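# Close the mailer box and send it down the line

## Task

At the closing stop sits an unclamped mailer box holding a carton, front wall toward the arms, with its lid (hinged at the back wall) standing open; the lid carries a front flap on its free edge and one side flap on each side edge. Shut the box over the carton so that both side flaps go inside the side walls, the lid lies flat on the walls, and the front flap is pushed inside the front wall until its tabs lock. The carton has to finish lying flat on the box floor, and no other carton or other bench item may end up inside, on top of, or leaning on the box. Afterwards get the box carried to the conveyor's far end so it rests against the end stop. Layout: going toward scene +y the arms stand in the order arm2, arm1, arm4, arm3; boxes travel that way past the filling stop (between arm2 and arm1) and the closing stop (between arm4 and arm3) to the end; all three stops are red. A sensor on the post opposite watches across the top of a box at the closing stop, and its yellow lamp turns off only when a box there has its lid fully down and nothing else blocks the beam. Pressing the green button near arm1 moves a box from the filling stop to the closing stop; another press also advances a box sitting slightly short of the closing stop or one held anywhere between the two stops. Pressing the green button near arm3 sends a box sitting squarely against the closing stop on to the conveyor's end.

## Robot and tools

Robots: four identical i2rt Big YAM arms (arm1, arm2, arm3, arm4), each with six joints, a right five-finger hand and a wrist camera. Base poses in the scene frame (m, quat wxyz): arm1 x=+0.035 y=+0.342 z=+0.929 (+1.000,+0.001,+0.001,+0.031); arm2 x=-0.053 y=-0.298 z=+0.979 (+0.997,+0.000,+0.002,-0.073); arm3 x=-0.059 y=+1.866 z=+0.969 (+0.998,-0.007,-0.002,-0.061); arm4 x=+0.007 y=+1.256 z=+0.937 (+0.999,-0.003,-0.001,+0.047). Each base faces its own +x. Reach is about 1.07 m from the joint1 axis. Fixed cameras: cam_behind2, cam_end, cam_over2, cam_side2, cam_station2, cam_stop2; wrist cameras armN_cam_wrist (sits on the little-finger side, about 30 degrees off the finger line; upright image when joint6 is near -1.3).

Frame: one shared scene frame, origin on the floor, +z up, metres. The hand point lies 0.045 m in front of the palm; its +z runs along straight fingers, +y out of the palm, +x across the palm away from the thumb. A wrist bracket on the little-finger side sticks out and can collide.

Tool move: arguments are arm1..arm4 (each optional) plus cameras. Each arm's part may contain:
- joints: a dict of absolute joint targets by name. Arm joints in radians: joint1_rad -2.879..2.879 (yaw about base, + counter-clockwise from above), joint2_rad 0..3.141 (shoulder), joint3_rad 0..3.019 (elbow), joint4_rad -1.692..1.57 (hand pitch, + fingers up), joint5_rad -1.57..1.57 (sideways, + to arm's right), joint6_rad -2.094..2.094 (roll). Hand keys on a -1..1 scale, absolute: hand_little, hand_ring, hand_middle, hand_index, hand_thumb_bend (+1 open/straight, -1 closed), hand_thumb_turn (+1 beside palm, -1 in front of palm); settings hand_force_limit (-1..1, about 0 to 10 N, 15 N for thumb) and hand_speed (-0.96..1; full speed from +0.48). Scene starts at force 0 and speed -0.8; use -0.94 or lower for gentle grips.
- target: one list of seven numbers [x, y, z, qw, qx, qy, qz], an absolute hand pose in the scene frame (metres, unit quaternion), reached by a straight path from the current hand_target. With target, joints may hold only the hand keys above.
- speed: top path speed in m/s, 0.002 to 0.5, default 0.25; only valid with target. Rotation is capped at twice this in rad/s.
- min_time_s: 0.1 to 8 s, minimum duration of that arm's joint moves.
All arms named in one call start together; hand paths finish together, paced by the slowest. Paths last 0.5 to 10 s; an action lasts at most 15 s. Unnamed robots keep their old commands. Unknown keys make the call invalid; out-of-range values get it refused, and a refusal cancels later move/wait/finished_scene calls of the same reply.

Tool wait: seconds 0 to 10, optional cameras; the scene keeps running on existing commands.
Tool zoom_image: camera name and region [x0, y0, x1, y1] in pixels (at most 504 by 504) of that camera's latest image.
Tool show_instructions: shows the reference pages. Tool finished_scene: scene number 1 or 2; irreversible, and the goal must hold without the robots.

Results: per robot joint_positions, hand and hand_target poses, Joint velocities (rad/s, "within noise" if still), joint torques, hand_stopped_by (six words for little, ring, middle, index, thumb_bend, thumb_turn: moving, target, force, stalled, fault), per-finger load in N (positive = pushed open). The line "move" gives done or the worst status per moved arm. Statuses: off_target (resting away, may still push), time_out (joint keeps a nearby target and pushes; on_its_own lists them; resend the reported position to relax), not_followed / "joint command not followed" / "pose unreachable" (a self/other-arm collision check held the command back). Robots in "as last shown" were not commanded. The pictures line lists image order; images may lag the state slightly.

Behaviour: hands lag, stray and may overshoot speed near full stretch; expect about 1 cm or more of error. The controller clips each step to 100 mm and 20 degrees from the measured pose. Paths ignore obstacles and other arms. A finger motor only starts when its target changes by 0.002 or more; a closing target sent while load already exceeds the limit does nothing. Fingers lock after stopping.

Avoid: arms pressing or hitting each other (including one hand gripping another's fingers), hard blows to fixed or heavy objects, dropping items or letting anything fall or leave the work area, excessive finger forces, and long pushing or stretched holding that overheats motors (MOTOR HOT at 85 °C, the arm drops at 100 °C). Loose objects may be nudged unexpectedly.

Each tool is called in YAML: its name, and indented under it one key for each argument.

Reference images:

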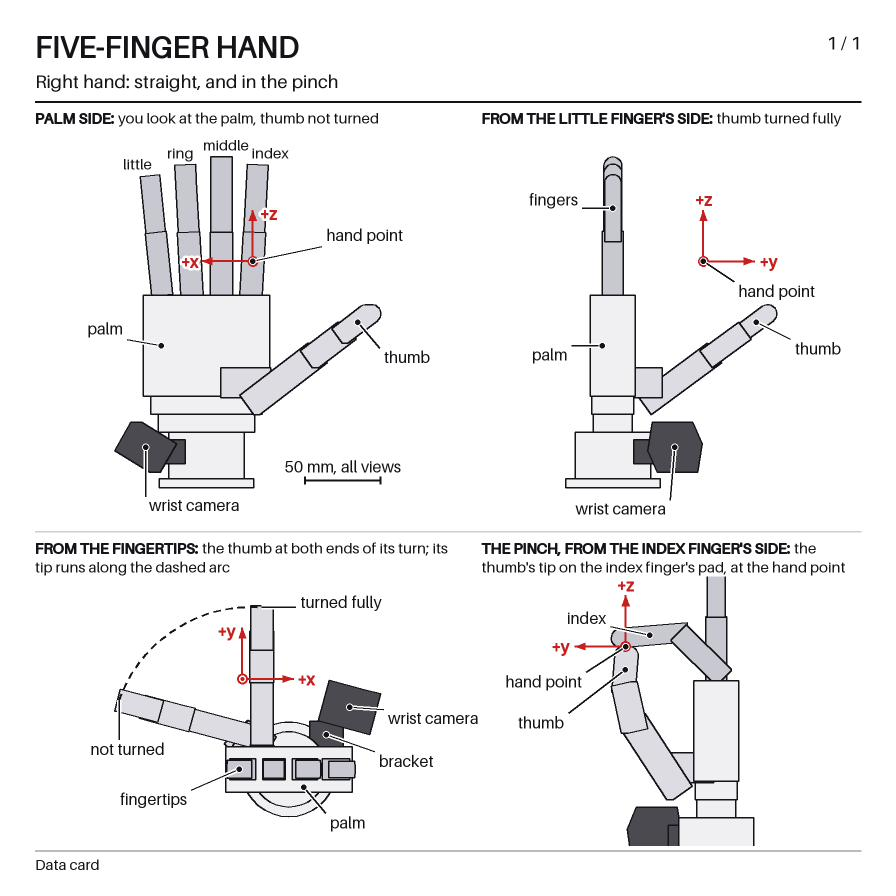

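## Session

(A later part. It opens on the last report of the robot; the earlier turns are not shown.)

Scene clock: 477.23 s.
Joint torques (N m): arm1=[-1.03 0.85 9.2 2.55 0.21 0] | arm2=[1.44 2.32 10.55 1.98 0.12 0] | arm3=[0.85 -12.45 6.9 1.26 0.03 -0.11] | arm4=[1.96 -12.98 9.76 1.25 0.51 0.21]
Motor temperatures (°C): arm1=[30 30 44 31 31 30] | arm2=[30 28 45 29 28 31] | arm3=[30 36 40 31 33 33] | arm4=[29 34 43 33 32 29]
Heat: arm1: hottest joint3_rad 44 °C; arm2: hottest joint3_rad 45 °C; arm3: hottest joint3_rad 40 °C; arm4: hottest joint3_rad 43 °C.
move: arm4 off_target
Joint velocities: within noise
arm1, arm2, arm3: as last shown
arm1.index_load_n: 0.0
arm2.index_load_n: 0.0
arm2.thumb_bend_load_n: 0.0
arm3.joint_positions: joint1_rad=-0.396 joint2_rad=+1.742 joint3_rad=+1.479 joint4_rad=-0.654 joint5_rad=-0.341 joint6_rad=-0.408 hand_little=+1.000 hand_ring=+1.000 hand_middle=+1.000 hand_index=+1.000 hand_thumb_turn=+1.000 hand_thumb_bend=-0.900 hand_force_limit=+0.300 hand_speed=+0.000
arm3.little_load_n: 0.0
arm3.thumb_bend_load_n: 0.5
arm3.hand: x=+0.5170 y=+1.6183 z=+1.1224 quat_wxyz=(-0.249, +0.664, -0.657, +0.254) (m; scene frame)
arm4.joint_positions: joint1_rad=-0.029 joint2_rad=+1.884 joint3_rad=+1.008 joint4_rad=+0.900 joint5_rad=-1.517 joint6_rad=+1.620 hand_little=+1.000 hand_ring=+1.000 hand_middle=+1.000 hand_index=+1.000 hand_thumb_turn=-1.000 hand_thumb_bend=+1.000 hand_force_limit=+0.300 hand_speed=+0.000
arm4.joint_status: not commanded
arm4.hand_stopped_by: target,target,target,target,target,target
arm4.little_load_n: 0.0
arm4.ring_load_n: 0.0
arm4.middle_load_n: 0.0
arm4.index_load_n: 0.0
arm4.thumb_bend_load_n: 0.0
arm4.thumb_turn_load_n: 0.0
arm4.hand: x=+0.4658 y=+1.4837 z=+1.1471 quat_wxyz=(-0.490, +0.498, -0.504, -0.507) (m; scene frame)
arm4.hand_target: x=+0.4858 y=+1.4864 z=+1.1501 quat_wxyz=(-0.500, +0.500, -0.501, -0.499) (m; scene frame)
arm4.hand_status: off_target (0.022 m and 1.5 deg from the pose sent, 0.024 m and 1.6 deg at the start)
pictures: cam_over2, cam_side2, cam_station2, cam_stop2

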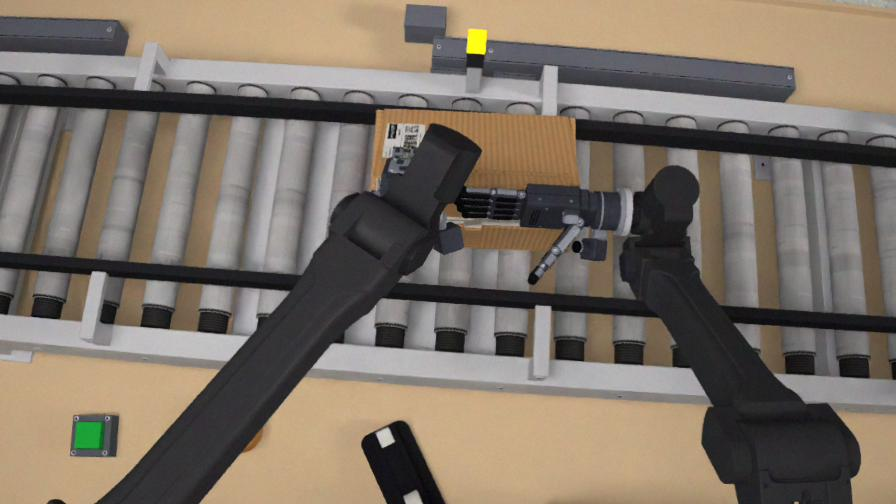

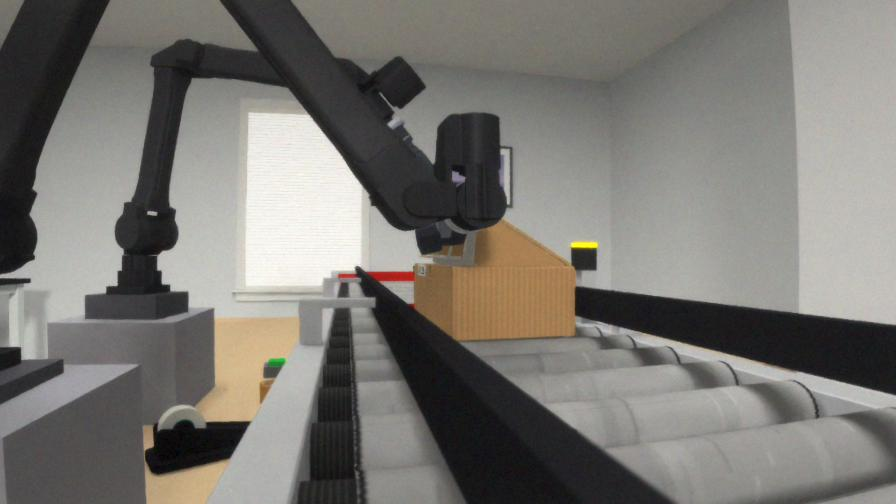

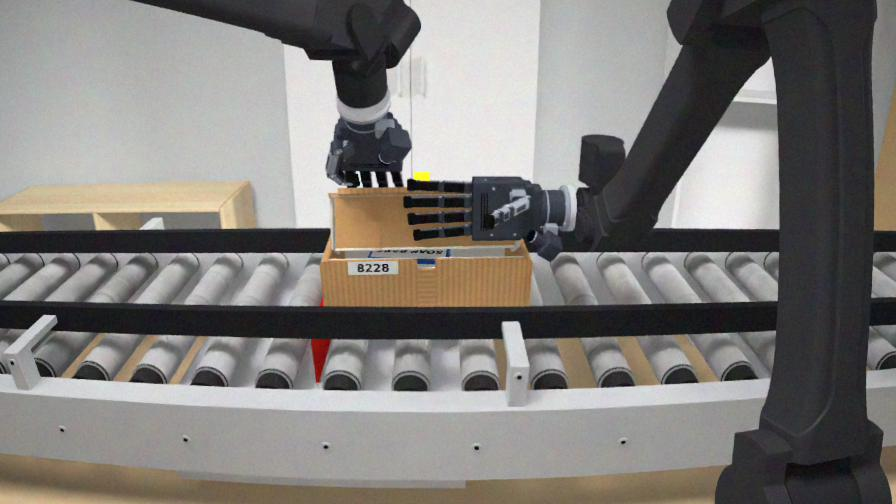

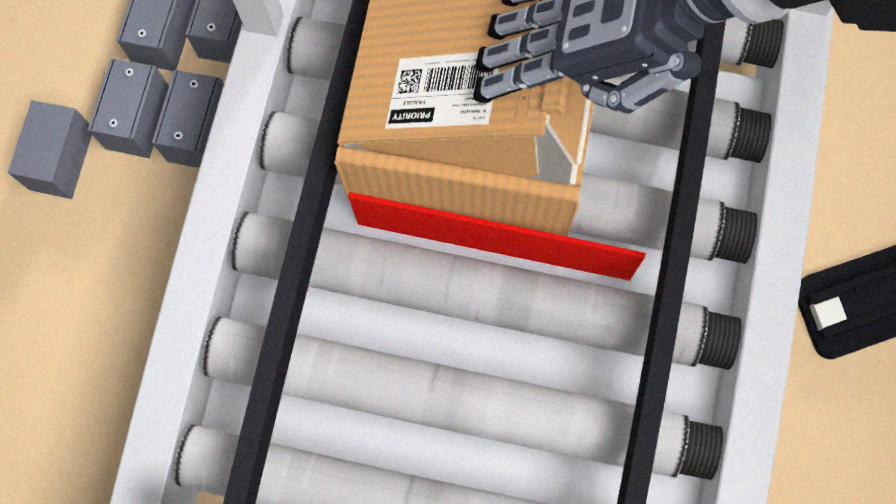

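move:
  arm4: {"target": [0.458, 1.487, 1.150, 0.5, -0.5, 0.5, 0.5], "speed": 0.02}
  arm3: {"target": [0.514, 1.618, 1.080, -0.2419, 0.6643, -0.6643, 0.2418], "speed": 0.05}
  cameras: ["cam_side2","cam_station2","cam_stop2","cam_over2"]

zoom_image:
  camera: "cam_stop2"
  region: [320, 0, 680, 250]

zoom_image:
  camera: "cam_side2"
  region: [330, 160, 590, 320]

zoom_image:
  camera: "cam_station2"
  region: [300, 150, 560, 320]

Scene clock: 479.43 s.
Joint torques (N m): arm1=[-1.03 0.85 9.21 2.54 0.21 0.01] | arm2=[1.26 2.26 10.56 1.92 0.11 -0.02] | arm3=[0.79 -11.46 6.35 1.06 0.08 -0.11] | arm4=[1.44 -16.97 5.56 2.04 0.25 0.15]
Motor temperatures (°C): arm1=[30 30 44 31 31 30] | arm2=[30 28 45 29 28 31] | arm3=[30 36 40 31 33 33] | arm4=[29 34 43 33 32 29]
Heat: arm1: hottest joint3_rad 44 °C; arm2: hottest joint3_rad 45 °C; arm3: hottest joint3_rad 40 °C; arm4: hottest joint3_rad 43 °C.
move: arm3 off_target; arm4 done
Joint velocities: within noise
arm1.joint_positions: joint1_rad=-0.032 joint2_rad=+0.646 joint3_rad=+1.328 joint4_rad=-1.360 joint5_rad=+0.140 joint6_rad=-1.155 hand_little=+1.000 hand_ring=+1.000 hand_middle=+1.000 hand_index=+1.000 hand_thumb_turn=+1.000 hand_thumb_bend=+1.000 hand_force_limit=+0.000 hand_speed=-0.800
arm1.joint_status: not commanded
arm1.hand_stopped_by: target,target,target,target,target,target
arm1.little_load_n: 0.0
arm1.ring_load_n: 0.0
arm1.middle_load_n: 0.0
arm1.index_load_n: 0.0
arm1.thumb_bend_load_n: 0.0
arm1.thumb_turn_load_n: 0.0
arm1.hand: x=+0.2644 y=+0.2774 z=+1.3774 quat_wxyz=(-0.035, +0.878, -0.203, +0.433) (m; scene frame)
arm1.hand_target: x=+0.2640 y=+0.2774 z=+1.3855 quat_wxyz=(-0.037, +0.873, -0.203, +0.441) (m; scene frame)
arm1.hand_status: not commanded
arm2.joint_positions: joint1_rad=+0.199 joint2_rad=+0.614 joint3_rad=+1.377 joint4_rad=-1.233 joint5_rad=+0.174 joint6_rad=-1.171 hand_little=+1.000 hand_ring=+1.000 hand_middle=+1.000 hand_index=+1.000 hand_thumb_turn=+1.000 hand_thumb_bend=+1.000 hand_force_limit=+0.000 hand_speed=-0.800
arm2.joint_status: not commanded
arm2.hand_stopped_by: target,target,target,target,target,target
arm2.little_load_n: 0.0
arm2.ring_load_n: 0.0
arm2.middle_load_n: 0.0
arm2.index_load_n: 0.0
arm2.thumb_bend_load_n: 0.0
arm2.thumb_turn_load_n: 0.0
arm2.hand: x=+0.1875 y=-0.3623 z=+1.4826 quat_wxyz=(-0.044, +0.830, -0.192, +0.522) (m; scene frame)
arm2.hand_target: x=+0.1859 y=-0.3624 z=+1.4940 quat_wxyz=(-0.047, +0.823, -0.191, +0.533) (m; scene frame)
arm2.hand_status: not commanded
arm3.joint_positions: joint1_rad=-0.396 joint2_rad=+1.748 joint3_rad=+1.447 joint4_rad=-0.596 joint5_rad=-0.341 joint6_rad=-0.408 hand_little=+1.000 hand_ring=+1.000 hand_middle=+1.000 hand_index=+1.000 hand_thumb_turn=+1.000 hand_thumb_bend=-0.900 hand_force_limit=+0.300 hand_speed=+0.000
arm3.joint_status: not commanded
arm3.hand_stopped_by: target,target,target,target,target,target
arm3.little_load_n: 0.0
arm3.ring_load_n: 0.0
arm3.middle_load_n: 0.5
arm3.index_load_n: 0.0
arm3.thumb_bend_load_n: 0.0
arm3.thumb_turn_load_n: 0.0
arm3.hand: x=+0.5200 y=+1.6167 z=+1.1101 quat_wxyz=(-0.252, +0.664, -0.653, +0.264) (m; scene frame)
arm3.hand_target: x=+0.5132 y=+1.6184 z=+1.0809 quat_wxyz=(-0.242, +0.665, -0.664, +0.242) (m; scene frame)
arm3.hand_status: off_target (0.031 m and 3.0 deg from the pose sent, 0.042 m and 1.8 deg at the start)
arm4.joint_positions: joint1_rad=-0.028 joint2_rad=+1.884 joint3_rad=+0.983 joint4_rad=+0.920 joint5_rad=-1.506 joint6_rad=+1.620 hand_little=+1.000 hand_ring=+1.000 hand_middle=+1.000 hand_index=+1.000 hand_thumb_turn=-1.000 hand_thumb_bend=+1.000 hand_force_limit=+0.300 hand_speed=+0.000
arm4.joint_status: not commanded
arm4.hand_stopped_by: target,target,target,target,target,target
arm4.little_load_n: 0.0
arm4.ring_load_n: 0.0
arm4.middle_load_n: 0.0
arm4.index_load_n: 0.0
arm4.thumb_bend_load_n: 0.0
arm4.thumb_turn_load_n: 0.0
arm4.hand: x=+0.4605 y=+1.4842 z=+1.1409 quat_wxyz=(-0.492, +0.494, -0.508, -0.506) (m; scene frame)
arm4.hand_target: x=+0.4579 y=+1.4869 z=+1.1499 quat_wxyz=(-0.499, +0.501, -0.500, -0.499) (m; scene frame)
arm4.hand_status: done (0.010 m and 1.6 deg from the pose sent, 0.009 m and 1.5 deg at the start)
pictures: cam_over2, cam_side2, cam_station2, cam_stop2

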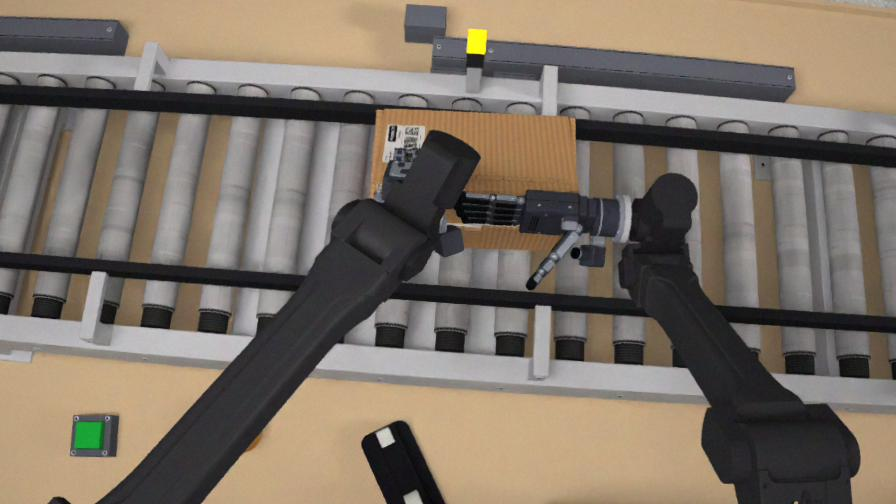

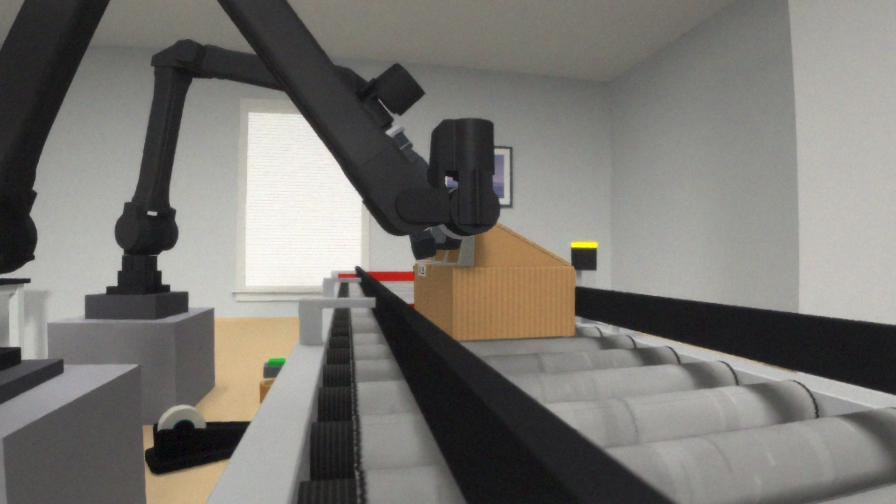

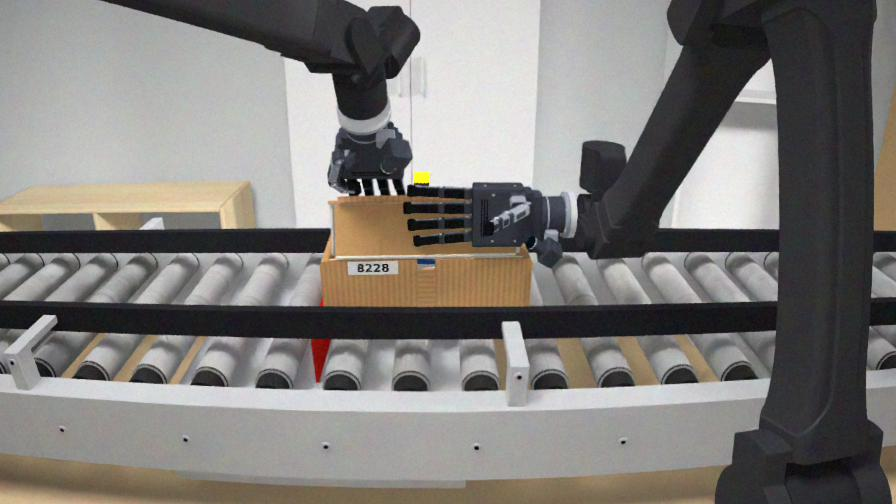

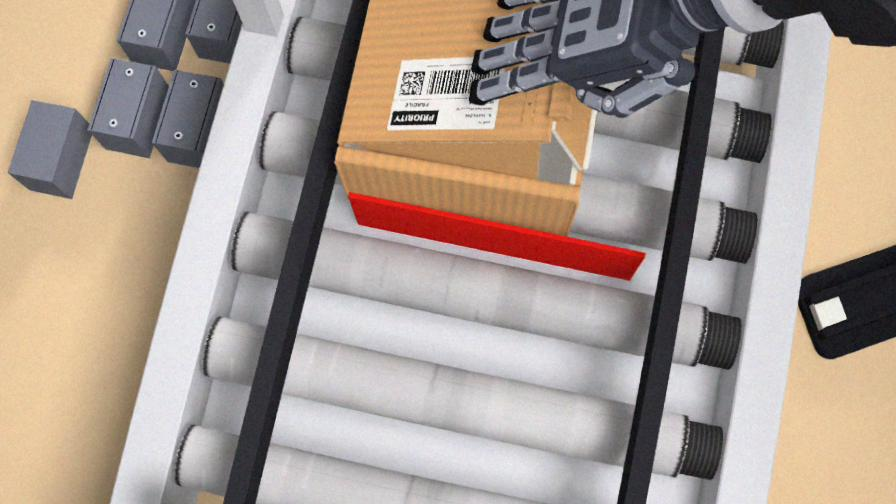

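Scaled by 1.400 from the camera's 896x504 image, which has a finer 1280x720 frame.

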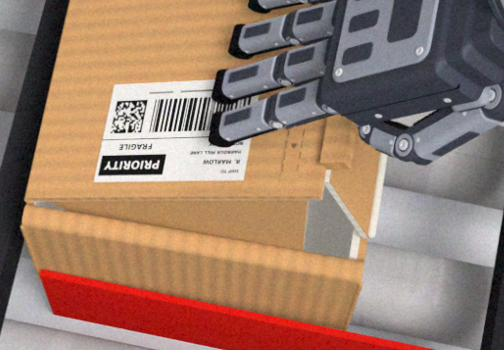

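Scaled by 1.938 from the camera's 896x504 image, which has a finer 1280x720 frame.

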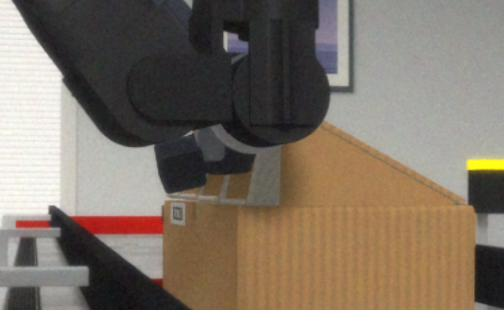

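Scaled by 1.938 from the camera's 896x504 image, which has a finer 1280x720 frame.

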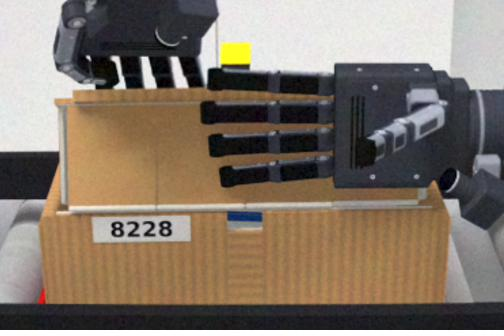

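move:
  arm3: {"target": [0.522, 1.617, 1.135, -0.2419, 0.6643, -0.6643, 0.2418], "speed": 0.05}

move:
  arm4: {"target": [0.460, 1.478, 1.140, 0.5610, -0.5610, 0.4305, 0.4305], "speed": 0.1}
  cameras: ["cam_side2","cam_station2","cam_stop2","cam_over2"]

zoom_image:
  camera: "cam_stop2"
  region: [320, 0, 680, 250]

zoom_image:
  camera: "cam_side2"
  region: [330, 160, 590, 320]

zoom_image:
  camera: "cam_station2"
  region: [300, 150, 560, 320]

Scene clock: 482.00 s.
Joint torques (N m): arm1=[-1.03 0.85 9.18 2.52 0.21 0.01] | arm2=[1.49 2.26 10.48 1.87 0.11 -0.01] | arm3=[1.08 -12.92 12.01 0.2 -0.06 -0.07] | arm4=[1.73 -17.08 5.27 1.98 0.21 0.19]
Motor temperatures (°C): arm1=[30 30 44 31 31 30] | arm2=[30 28 45 29 28 31] | arm3=[30 36 40 31 33 33] | arm4=[29 34 43 33 32 29]
Heat: arm1: hottest joint3_rad 44 °C; arm2: hottest joint3_rad 45 °C; arm3: hottest joint3_rad 40 °C; arm4: hottest joint3_rad 43 °C.
move: arm3 off_target
Joint velocities: within noise
arm1, arm2, arm4: as last shown
arm1.thumb_bend_load_n: 0.5
arm2.thumb_bend_load_n: -0.5
arm3.joint_positions: joint1_rad=-0.396 joint2_rad=+1.751 joint3_rad=+1.500 joint4_rad=-0.714 joint5_rad=-0.335 joint6_rad=-0.408 hand_little=+1.000 hand_ring=+1.000 hand_middle=+1.000 hand_index=+1.000 hand_thumb_turn=+1.000 hand_thumb_bend=-0.900 hand_force_limit=+0.300 hand_speed=+0.000
arm3.joint_status: not commanded
arm3.hand_stopped_by: target,target,target,target,target,target
arm3.little_load_n: 0.0
arm3.ring_load_n: 0.0
arm3.middle_load_n: 0.5
arm3.index_load_n: 0.0
arm3.thumb_bend_load_n: 0.0
arm3.thumb_turn_load_n: 0.0
arm3.hand: x=+0.5105 y=+1.6209 z=+1.1212 quat_wxyz=(-0.241, +0.666, -0.666, +0.234) (m; scene frame)
arm3.hand_target: x=+0.5214 y=+1.6172 z=+1.1349 quat_wxyz=(-0.242, +0.664, -0.664, +0.242) (m; scene frame)
arm3.hand_status: off_target (0.018 m and 0.9 deg from the pose sent, 0.025 m and 3.0 deg at the start)
arm4.joint_positions: joint1_rad=-0.028 joint2_rad=+1.884 joint3_rad=+0.982 joint4_rad=+0.922 joint5_rad=-1.506 joint6_rad=+1.620 hand_little=+1.000 hand_ring=+1.000 hand_middle=+1.000 hand_index=+1.000 hand_thumb_turn=-1.000 hand_thumb_bend=+1.000 hand_force_limit=+0.300 hand_speed=+0.000
arm4.hand: x=+0.4602 y=+1.4844 z=+1.1407 quat_wxyz=(-0.492, +0.495, -0.508, -0.506) (m; scene frame)
arm4.hand_target: x=+0.4580 y=+1.4870 z=+1.1499 quat_wxyz=(-0.500, +0.501, -0.500, -0.499) (m; scene frame)
pictures: none

Scene clock: 484.17 s.
Joint torques (N m): arm1=[-1.03 0.91 9.21 2.55 0.21 0] | arm2=[1.49 2.14 10.61 1.96 0.11 0] | arm3=[1.14 -13.27 11.96 0.29 -0.06 -0.06] | arm4=[-0.03 -14.74 7.23 1.51 0.2 0]
Motor temperatures (°C): arm1=[30 30 44 31 31 30] | arm2=[30 28 46 29 28 31] | arm3=[30 36 41 31 33 33] | arm4=[29 34 43 33 32 29]
Heat: arm1: hottest joint3_rad 44 °C; arm2: hottest joint3_rad 46 °C; arm3: hottest joint3_rad 41 °C; arm4: hottest joint3_rad 43 °C.
move: arm4 off_target
Joint velocities: within noise
arm1, arm2, arm3: as last shown
arm1.thumb_bend_load_n: 0.0
arm2.thumb_bend_load_n: 0.0
arm4.joint_positions: joint1_rad=-0.030 joint2_rad=+1.884 joint3_rad=+0.982 joint4_rad=+1.025 joint5_rad=-1.521 joint6_rad=+1.481 hand_little=+1.000 hand_ring=+1.000 hand_middle=+1.000 hand_index=+1.000 hand_thumb_turn=-1.000 hand_thumb_bend=+1.000 hand_force_limit=+0.300 hand_speed=+0.000
arm4.joint_status: not commanded
arm4.hand_stopped_by: target,target,target,target,target,target
arm4.little_load_n: 0.0
arm4.ring_load_n: 0.0
arm4.middle_load_n: 0.0
arm4.index_load_n: 0.0
arm4.thumb_bend_load_n: 0.0
arm4.thumb_turn_load_n: 0.0
arm4.hand: x=+0.4511 y=+1.4824 z=+1.1342 quat_wxyz=(-0.548, +0.554, -0.440, -0.447) (m; scene frame)
arm4.hand_target: x=+0.4598 y=+1.4780 z=+1.1401 quat_wxyz=(-0.562, +0.560, -0.430, -0.431) (m; scene frame)
arm4.hand_status: off_target (0.011 m and 2.8 deg from the pose sent, 0.006 m and 16.5 deg at the start)
pictures: cam_over2, cam_side2, cam_station2, cam_stop2

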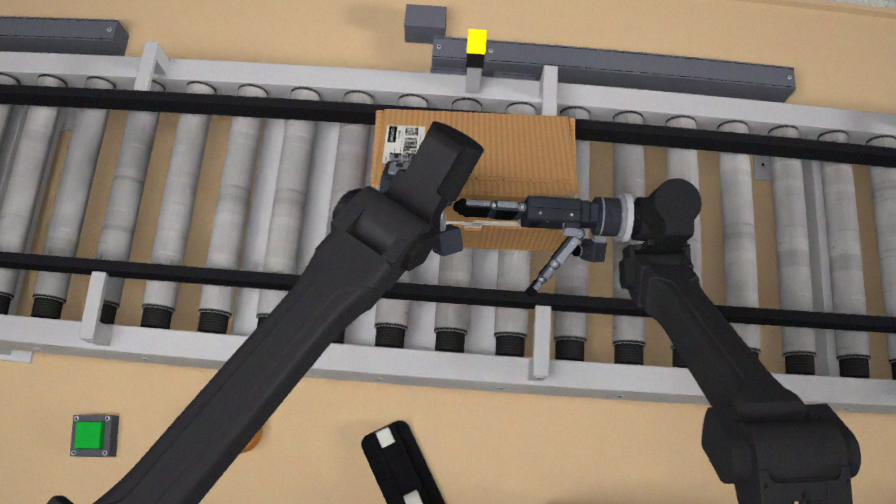

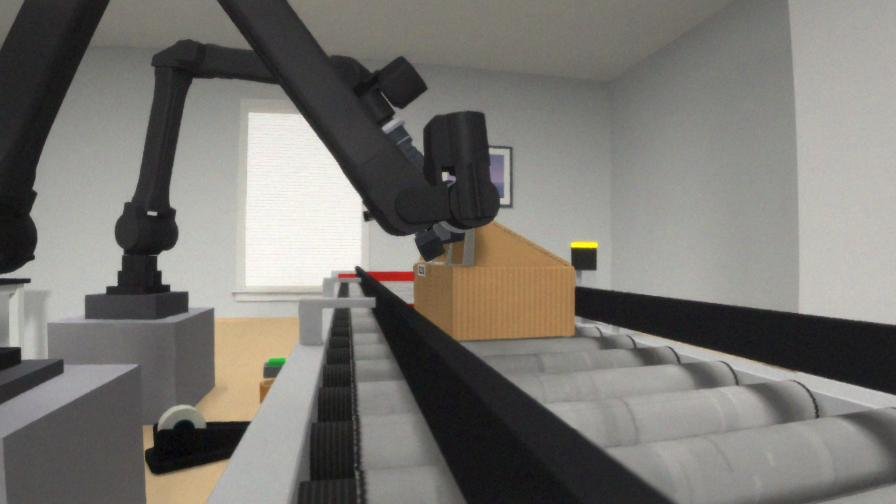

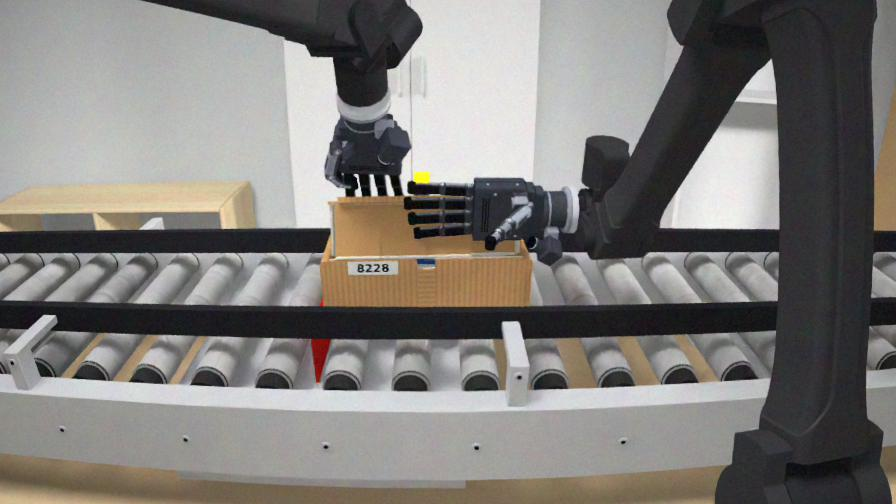

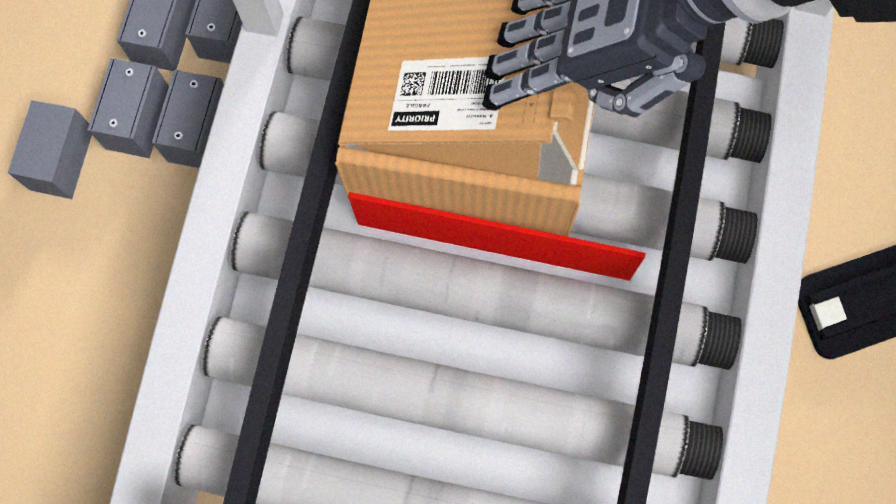

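Scaled by 1.400 from the camera's 896x504 image, which has a finer 1280x720 frame.

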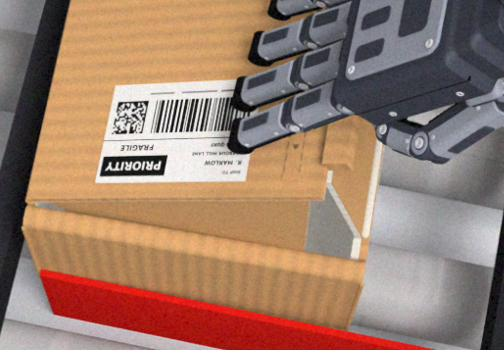

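Scaled by 1.938 from the camera's 896x504 image, which has a finer 1280x720 frame.

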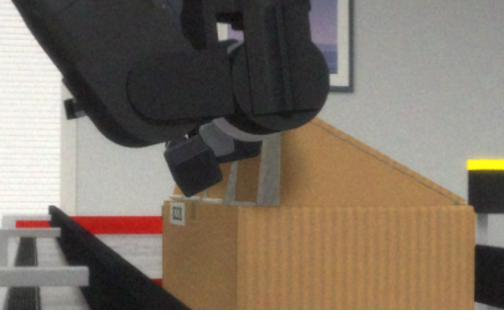

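Scaled by 1.938 from the camera's 896x504 image, which has a finer 1280x720 frame.

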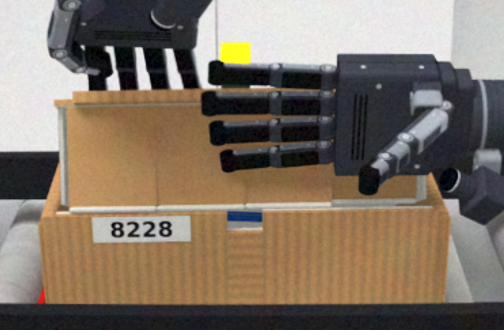

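zoom_image:
  camera: "cam_stop2"
  region: [520, 80, 640, 220]

zoom_image:
  camera: "cam_station2"
  region: [310, 190, 430, 290]

zoom_image:
  camera: "cam_over2"
  region: [430, 160, 600, 270]

Scaled by 3.600 from the camera's 896x504 image, which has a finer 1280x720 frame.

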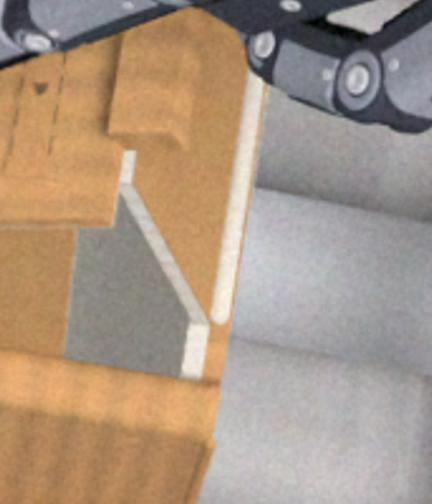

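Scaled by 4.200 from the camera's 896x504 image, which has a finer 1280x720 frame.

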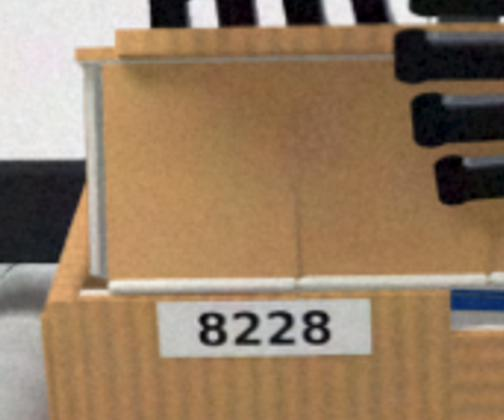

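Scaled by 2.965 from the camera's 896x504 image, which has a finer 1280x720 frame.

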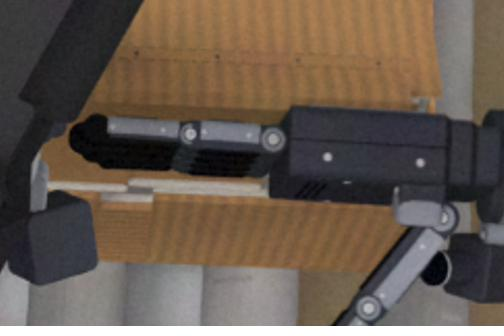

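move:
  arm3: {"target": [0.524, 1.617, 1.150, -0.2419, 0.6643, -0.6643, 0.2418], "speed": 0.05}

move:
  arm4: {"target": [0.482, 1.478, 1.132, 0.5610, -0.5610, 0.4305, 0.4305], "speed": 0.06}
  cameras: ["cam_side2","cam_station2","cam_stop2","cam_over2"]

zoom_image:
  camera: "cam_stop2"
  region: [520, 80, 640, 220]

zoom_image:
  camera: "cam_side2"
  region: [330, 160, 590, 320]

zoom_image:
  camera: "cam_station2"
  region: [310, 190, 430, 290]

zoom_image:
  camera: "cam_over2"
  region: [430, 160, 600, 270]

Scene clock: 486.23 s.
Joint torques (N m): arm1=[-1.03 0.91 9.2 2.52 0.21 0] | arm2=[1.32 2.2 10.52 1.95 0.12 0] | arm3=[1.03 -13.63 12.96 0.51 -0.16 -0.05] | arm4=[0.03 -15.38 7.17 1.58 0.21 -0.01]
Motor temperatures (°C): arm1=[30 30 44 31 31 30] | arm2=[30 28 46 29 28 31] | arm3=[30 36 41 31 33 33] | arm4=[29 34 43 33 32 29]
Heat: arm1: hottest joint3_rad 44 °C; arm2: hottest joint3_rad 46 °C; arm3: hottest joint3_rad 41 °C; arm4: hottest joint3_rad 43 °C.
move: arm3 off_target
Joint velocities: within noise
arm1, arm2, arm4: as last shown
arm3.joint_positions: joint1_rad=-0.396 joint2_rad=+1.752 joint3_rad=+1.522 joint4_rad=-0.760 joint5_rad=-0.332 joint6_rad=-0.408 hand_little=+1.000 hand_ring=+1.000 hand_middle=+1.000 hand_index=+1.000 hand_thumb_turn=+1.000 hand_thumb_bend=-0.900 hand_force_limit=+0.300 hand_speed=+0.000
arm3.joint_status: not commanded
arm3.hand_stopped_by: target,target,target,target,target,target
arm3.little_load_n: 0.0
arm3.ring_load_n: 0.0
arm3.middle_load_n: 0.0
arm3.index_load_n: 0.0
arm3.thumb_bend_load_n: 0.0
arm3.thumb_turn_load_n: 0.0
arm3.hand: x=+0.5068 y=+1.6225 z=+1.1264 quat_wxyz=(-0.236, +0.667, -0.671, +0.223) (m; scene frame)
arm3.hand_target: x=+0.5228 y=+1.6176 z=+1.1501 quat_wxyz=(-0.242, +0.664, -0.664, +0.242) (m; scene frame)
arm3.hand_status: off_target (0.030 m and 2.4 deg from the pose sent, 0.032 m and 0.9 deg at the start)
arm4.joint_positions: joint1_rad=-0.030 joint2_rad=+1.884 joint3_rad=+0.982 joint4_rad=+1.025 joint5_rad=-1.521 joint6_rad=+1.479 hand_little=+1.000 hand_ring=+1.000 hand_middle=+1.000 hand_index=+1.000 hand_thumb_turn=-1.000 hand_thumb_bend=+1.000 hand_force_limit=+0.300 hand_speed=+0.000
arm4.hand: x=+0.4511 y=+1.4824 z=+1.1340 quat_wxyz=(-0.548, +0.554, -0.439, -0.447) (m; scene frame)
pictures: none

Scene clock: 487.23 s.
Joint torques (N m): arm1=[-1.03 0.85 9.21 2.54 0.21 0] | arm2=[1.55 2.26 10.51 1.92 0.11 0] | arm3=[1.14 -13.63 12.97 0.54 -0.17 -0.04] | arm4=[-0.26 -12.81 9.7 1.13 0.63 0.06]
Motor temperatures (°C): arm1=[30 30 44 31 31 30] | arm2=[30 28 46 29 28 31] | arm3=[30 36 42 31 33 33] | arm4=[29 34 43 33 32 29]
Heat: arm1: hottest joint3_rad 44 °C; arm2: hottest joint3_rad 46 °C; arm3: hottest joint3_rad 42 °C; arm4: hottest joint3_rad 43 °C.
move: arm4 off_target
Joint velocities: within noise
arm1, arm2, arm3: as last shown
arm4.joint_positions: joint1_rad=-0.031 joint2_rad=+1.907 joint3_rad=+1.006 joint4_rad=+1.025 joint5_rad=-1.536 joint6_rad=+1.474 hand_little=+1.000 hand_ring=+1.000 hand_middle=+1.000 hand_index=+1.000 hand_thumb_turn=-1.000 hand_thumb_bend=+1.000 hand_force_limit=+0.300 hand_speed=+0.000
arm4.joint_status: not commanded
arm4.hand_stopped_by: target,target,target,target,target,target
arm4.little_load_n: 0.0
arm4.ring_load_n: 0.0
arm4.middle_load_n: 0.0
arm4.index_load_n: 0.0
arm4.thumb_bend_load_n: 0.0
arm4.thumb_turn_load_n: 0.0
arm4.hand: x=+0.4563 y=+1.4813 z=+1.1295 quat_wxyz=(-0.546, +0.559, -0.433, -0.448) (m; scene frame)
arm4.hand_target: x=+0.4805 y=+1.4773 z=+1.1323 quat_wxyz=(-0.562, +0.560, -0.430, -0.431) (m; scene frame)
arm4.hand_status: off_target (0.026 m and 2.7 deg from the pose sent, 0.031 m and 2.7 deg at the start)
pictures: cam_over2, cam_side2, cam_station2, cam_stop2

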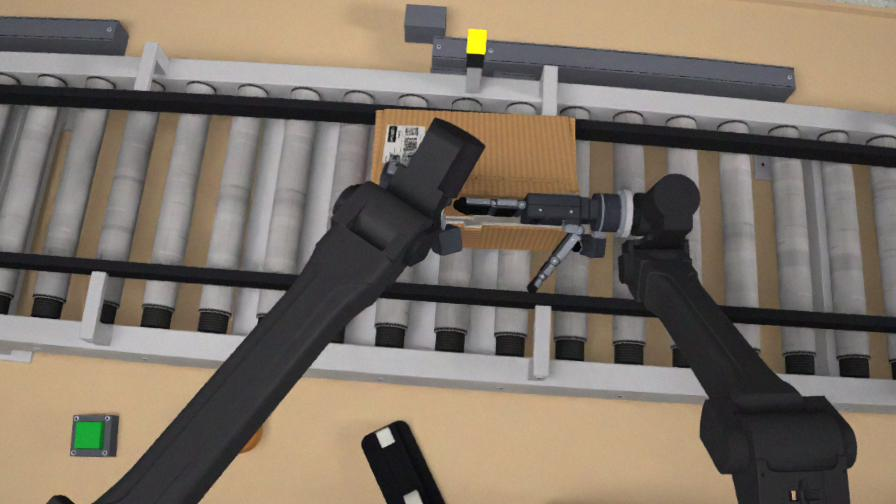

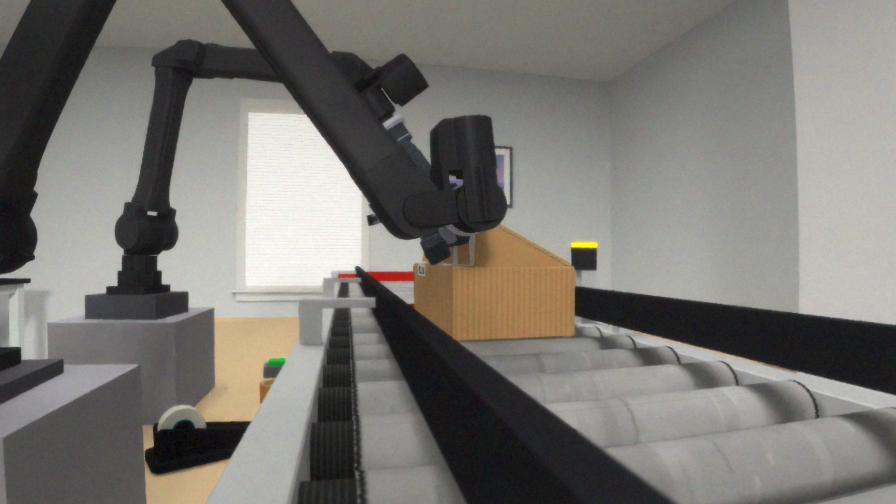

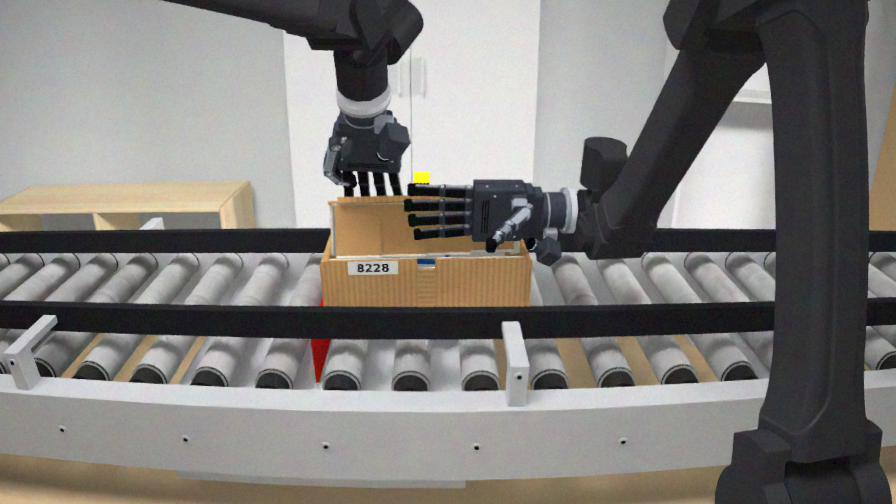

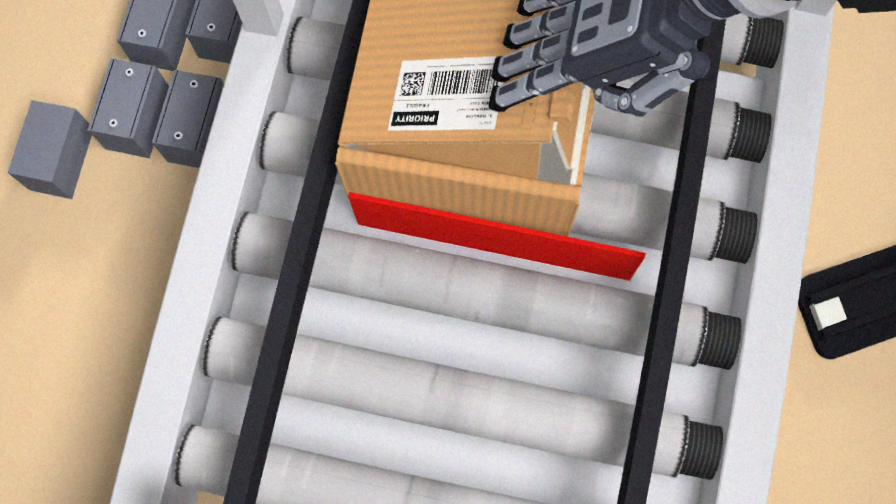

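Scaled by 3.600 from the camera's 896x504 image, which has a finer 1280x720 frame.

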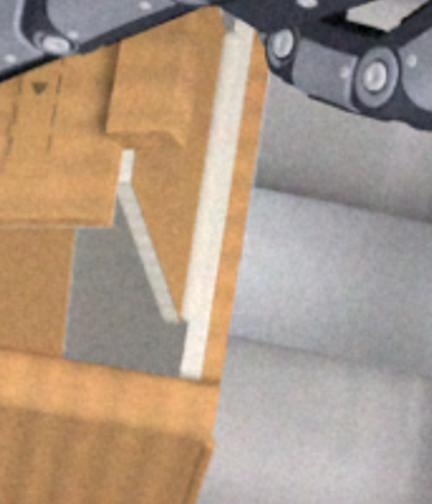

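Scaled by 1.938 from the camera's 896x504 image, which has a finer 1280x720 frame.

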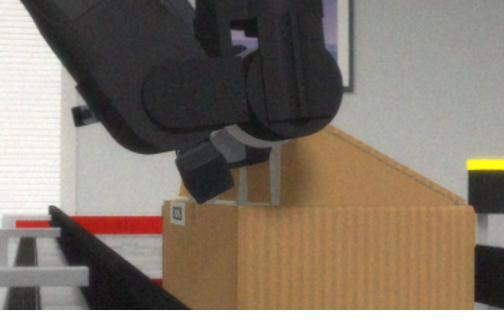

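Scaled by 4.200 from the camera's 896x504 image, which has a finer 1280x720 frame.

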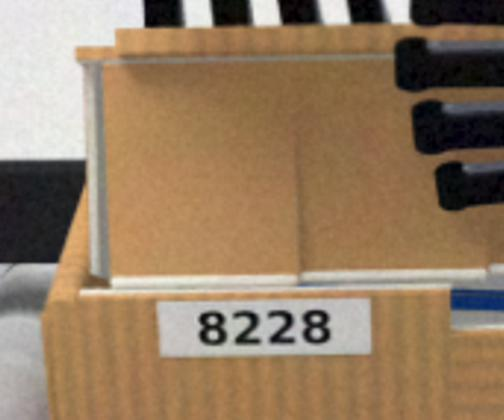

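Scaled by 2.965 from the camera's 896x504 image, which has a finer 1280x720 frame.

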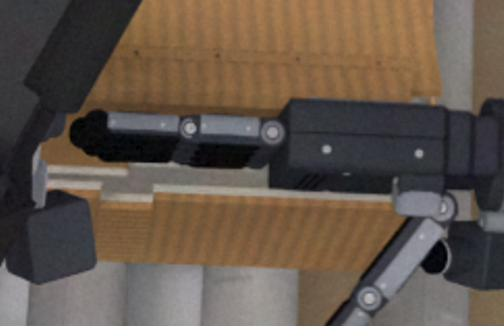

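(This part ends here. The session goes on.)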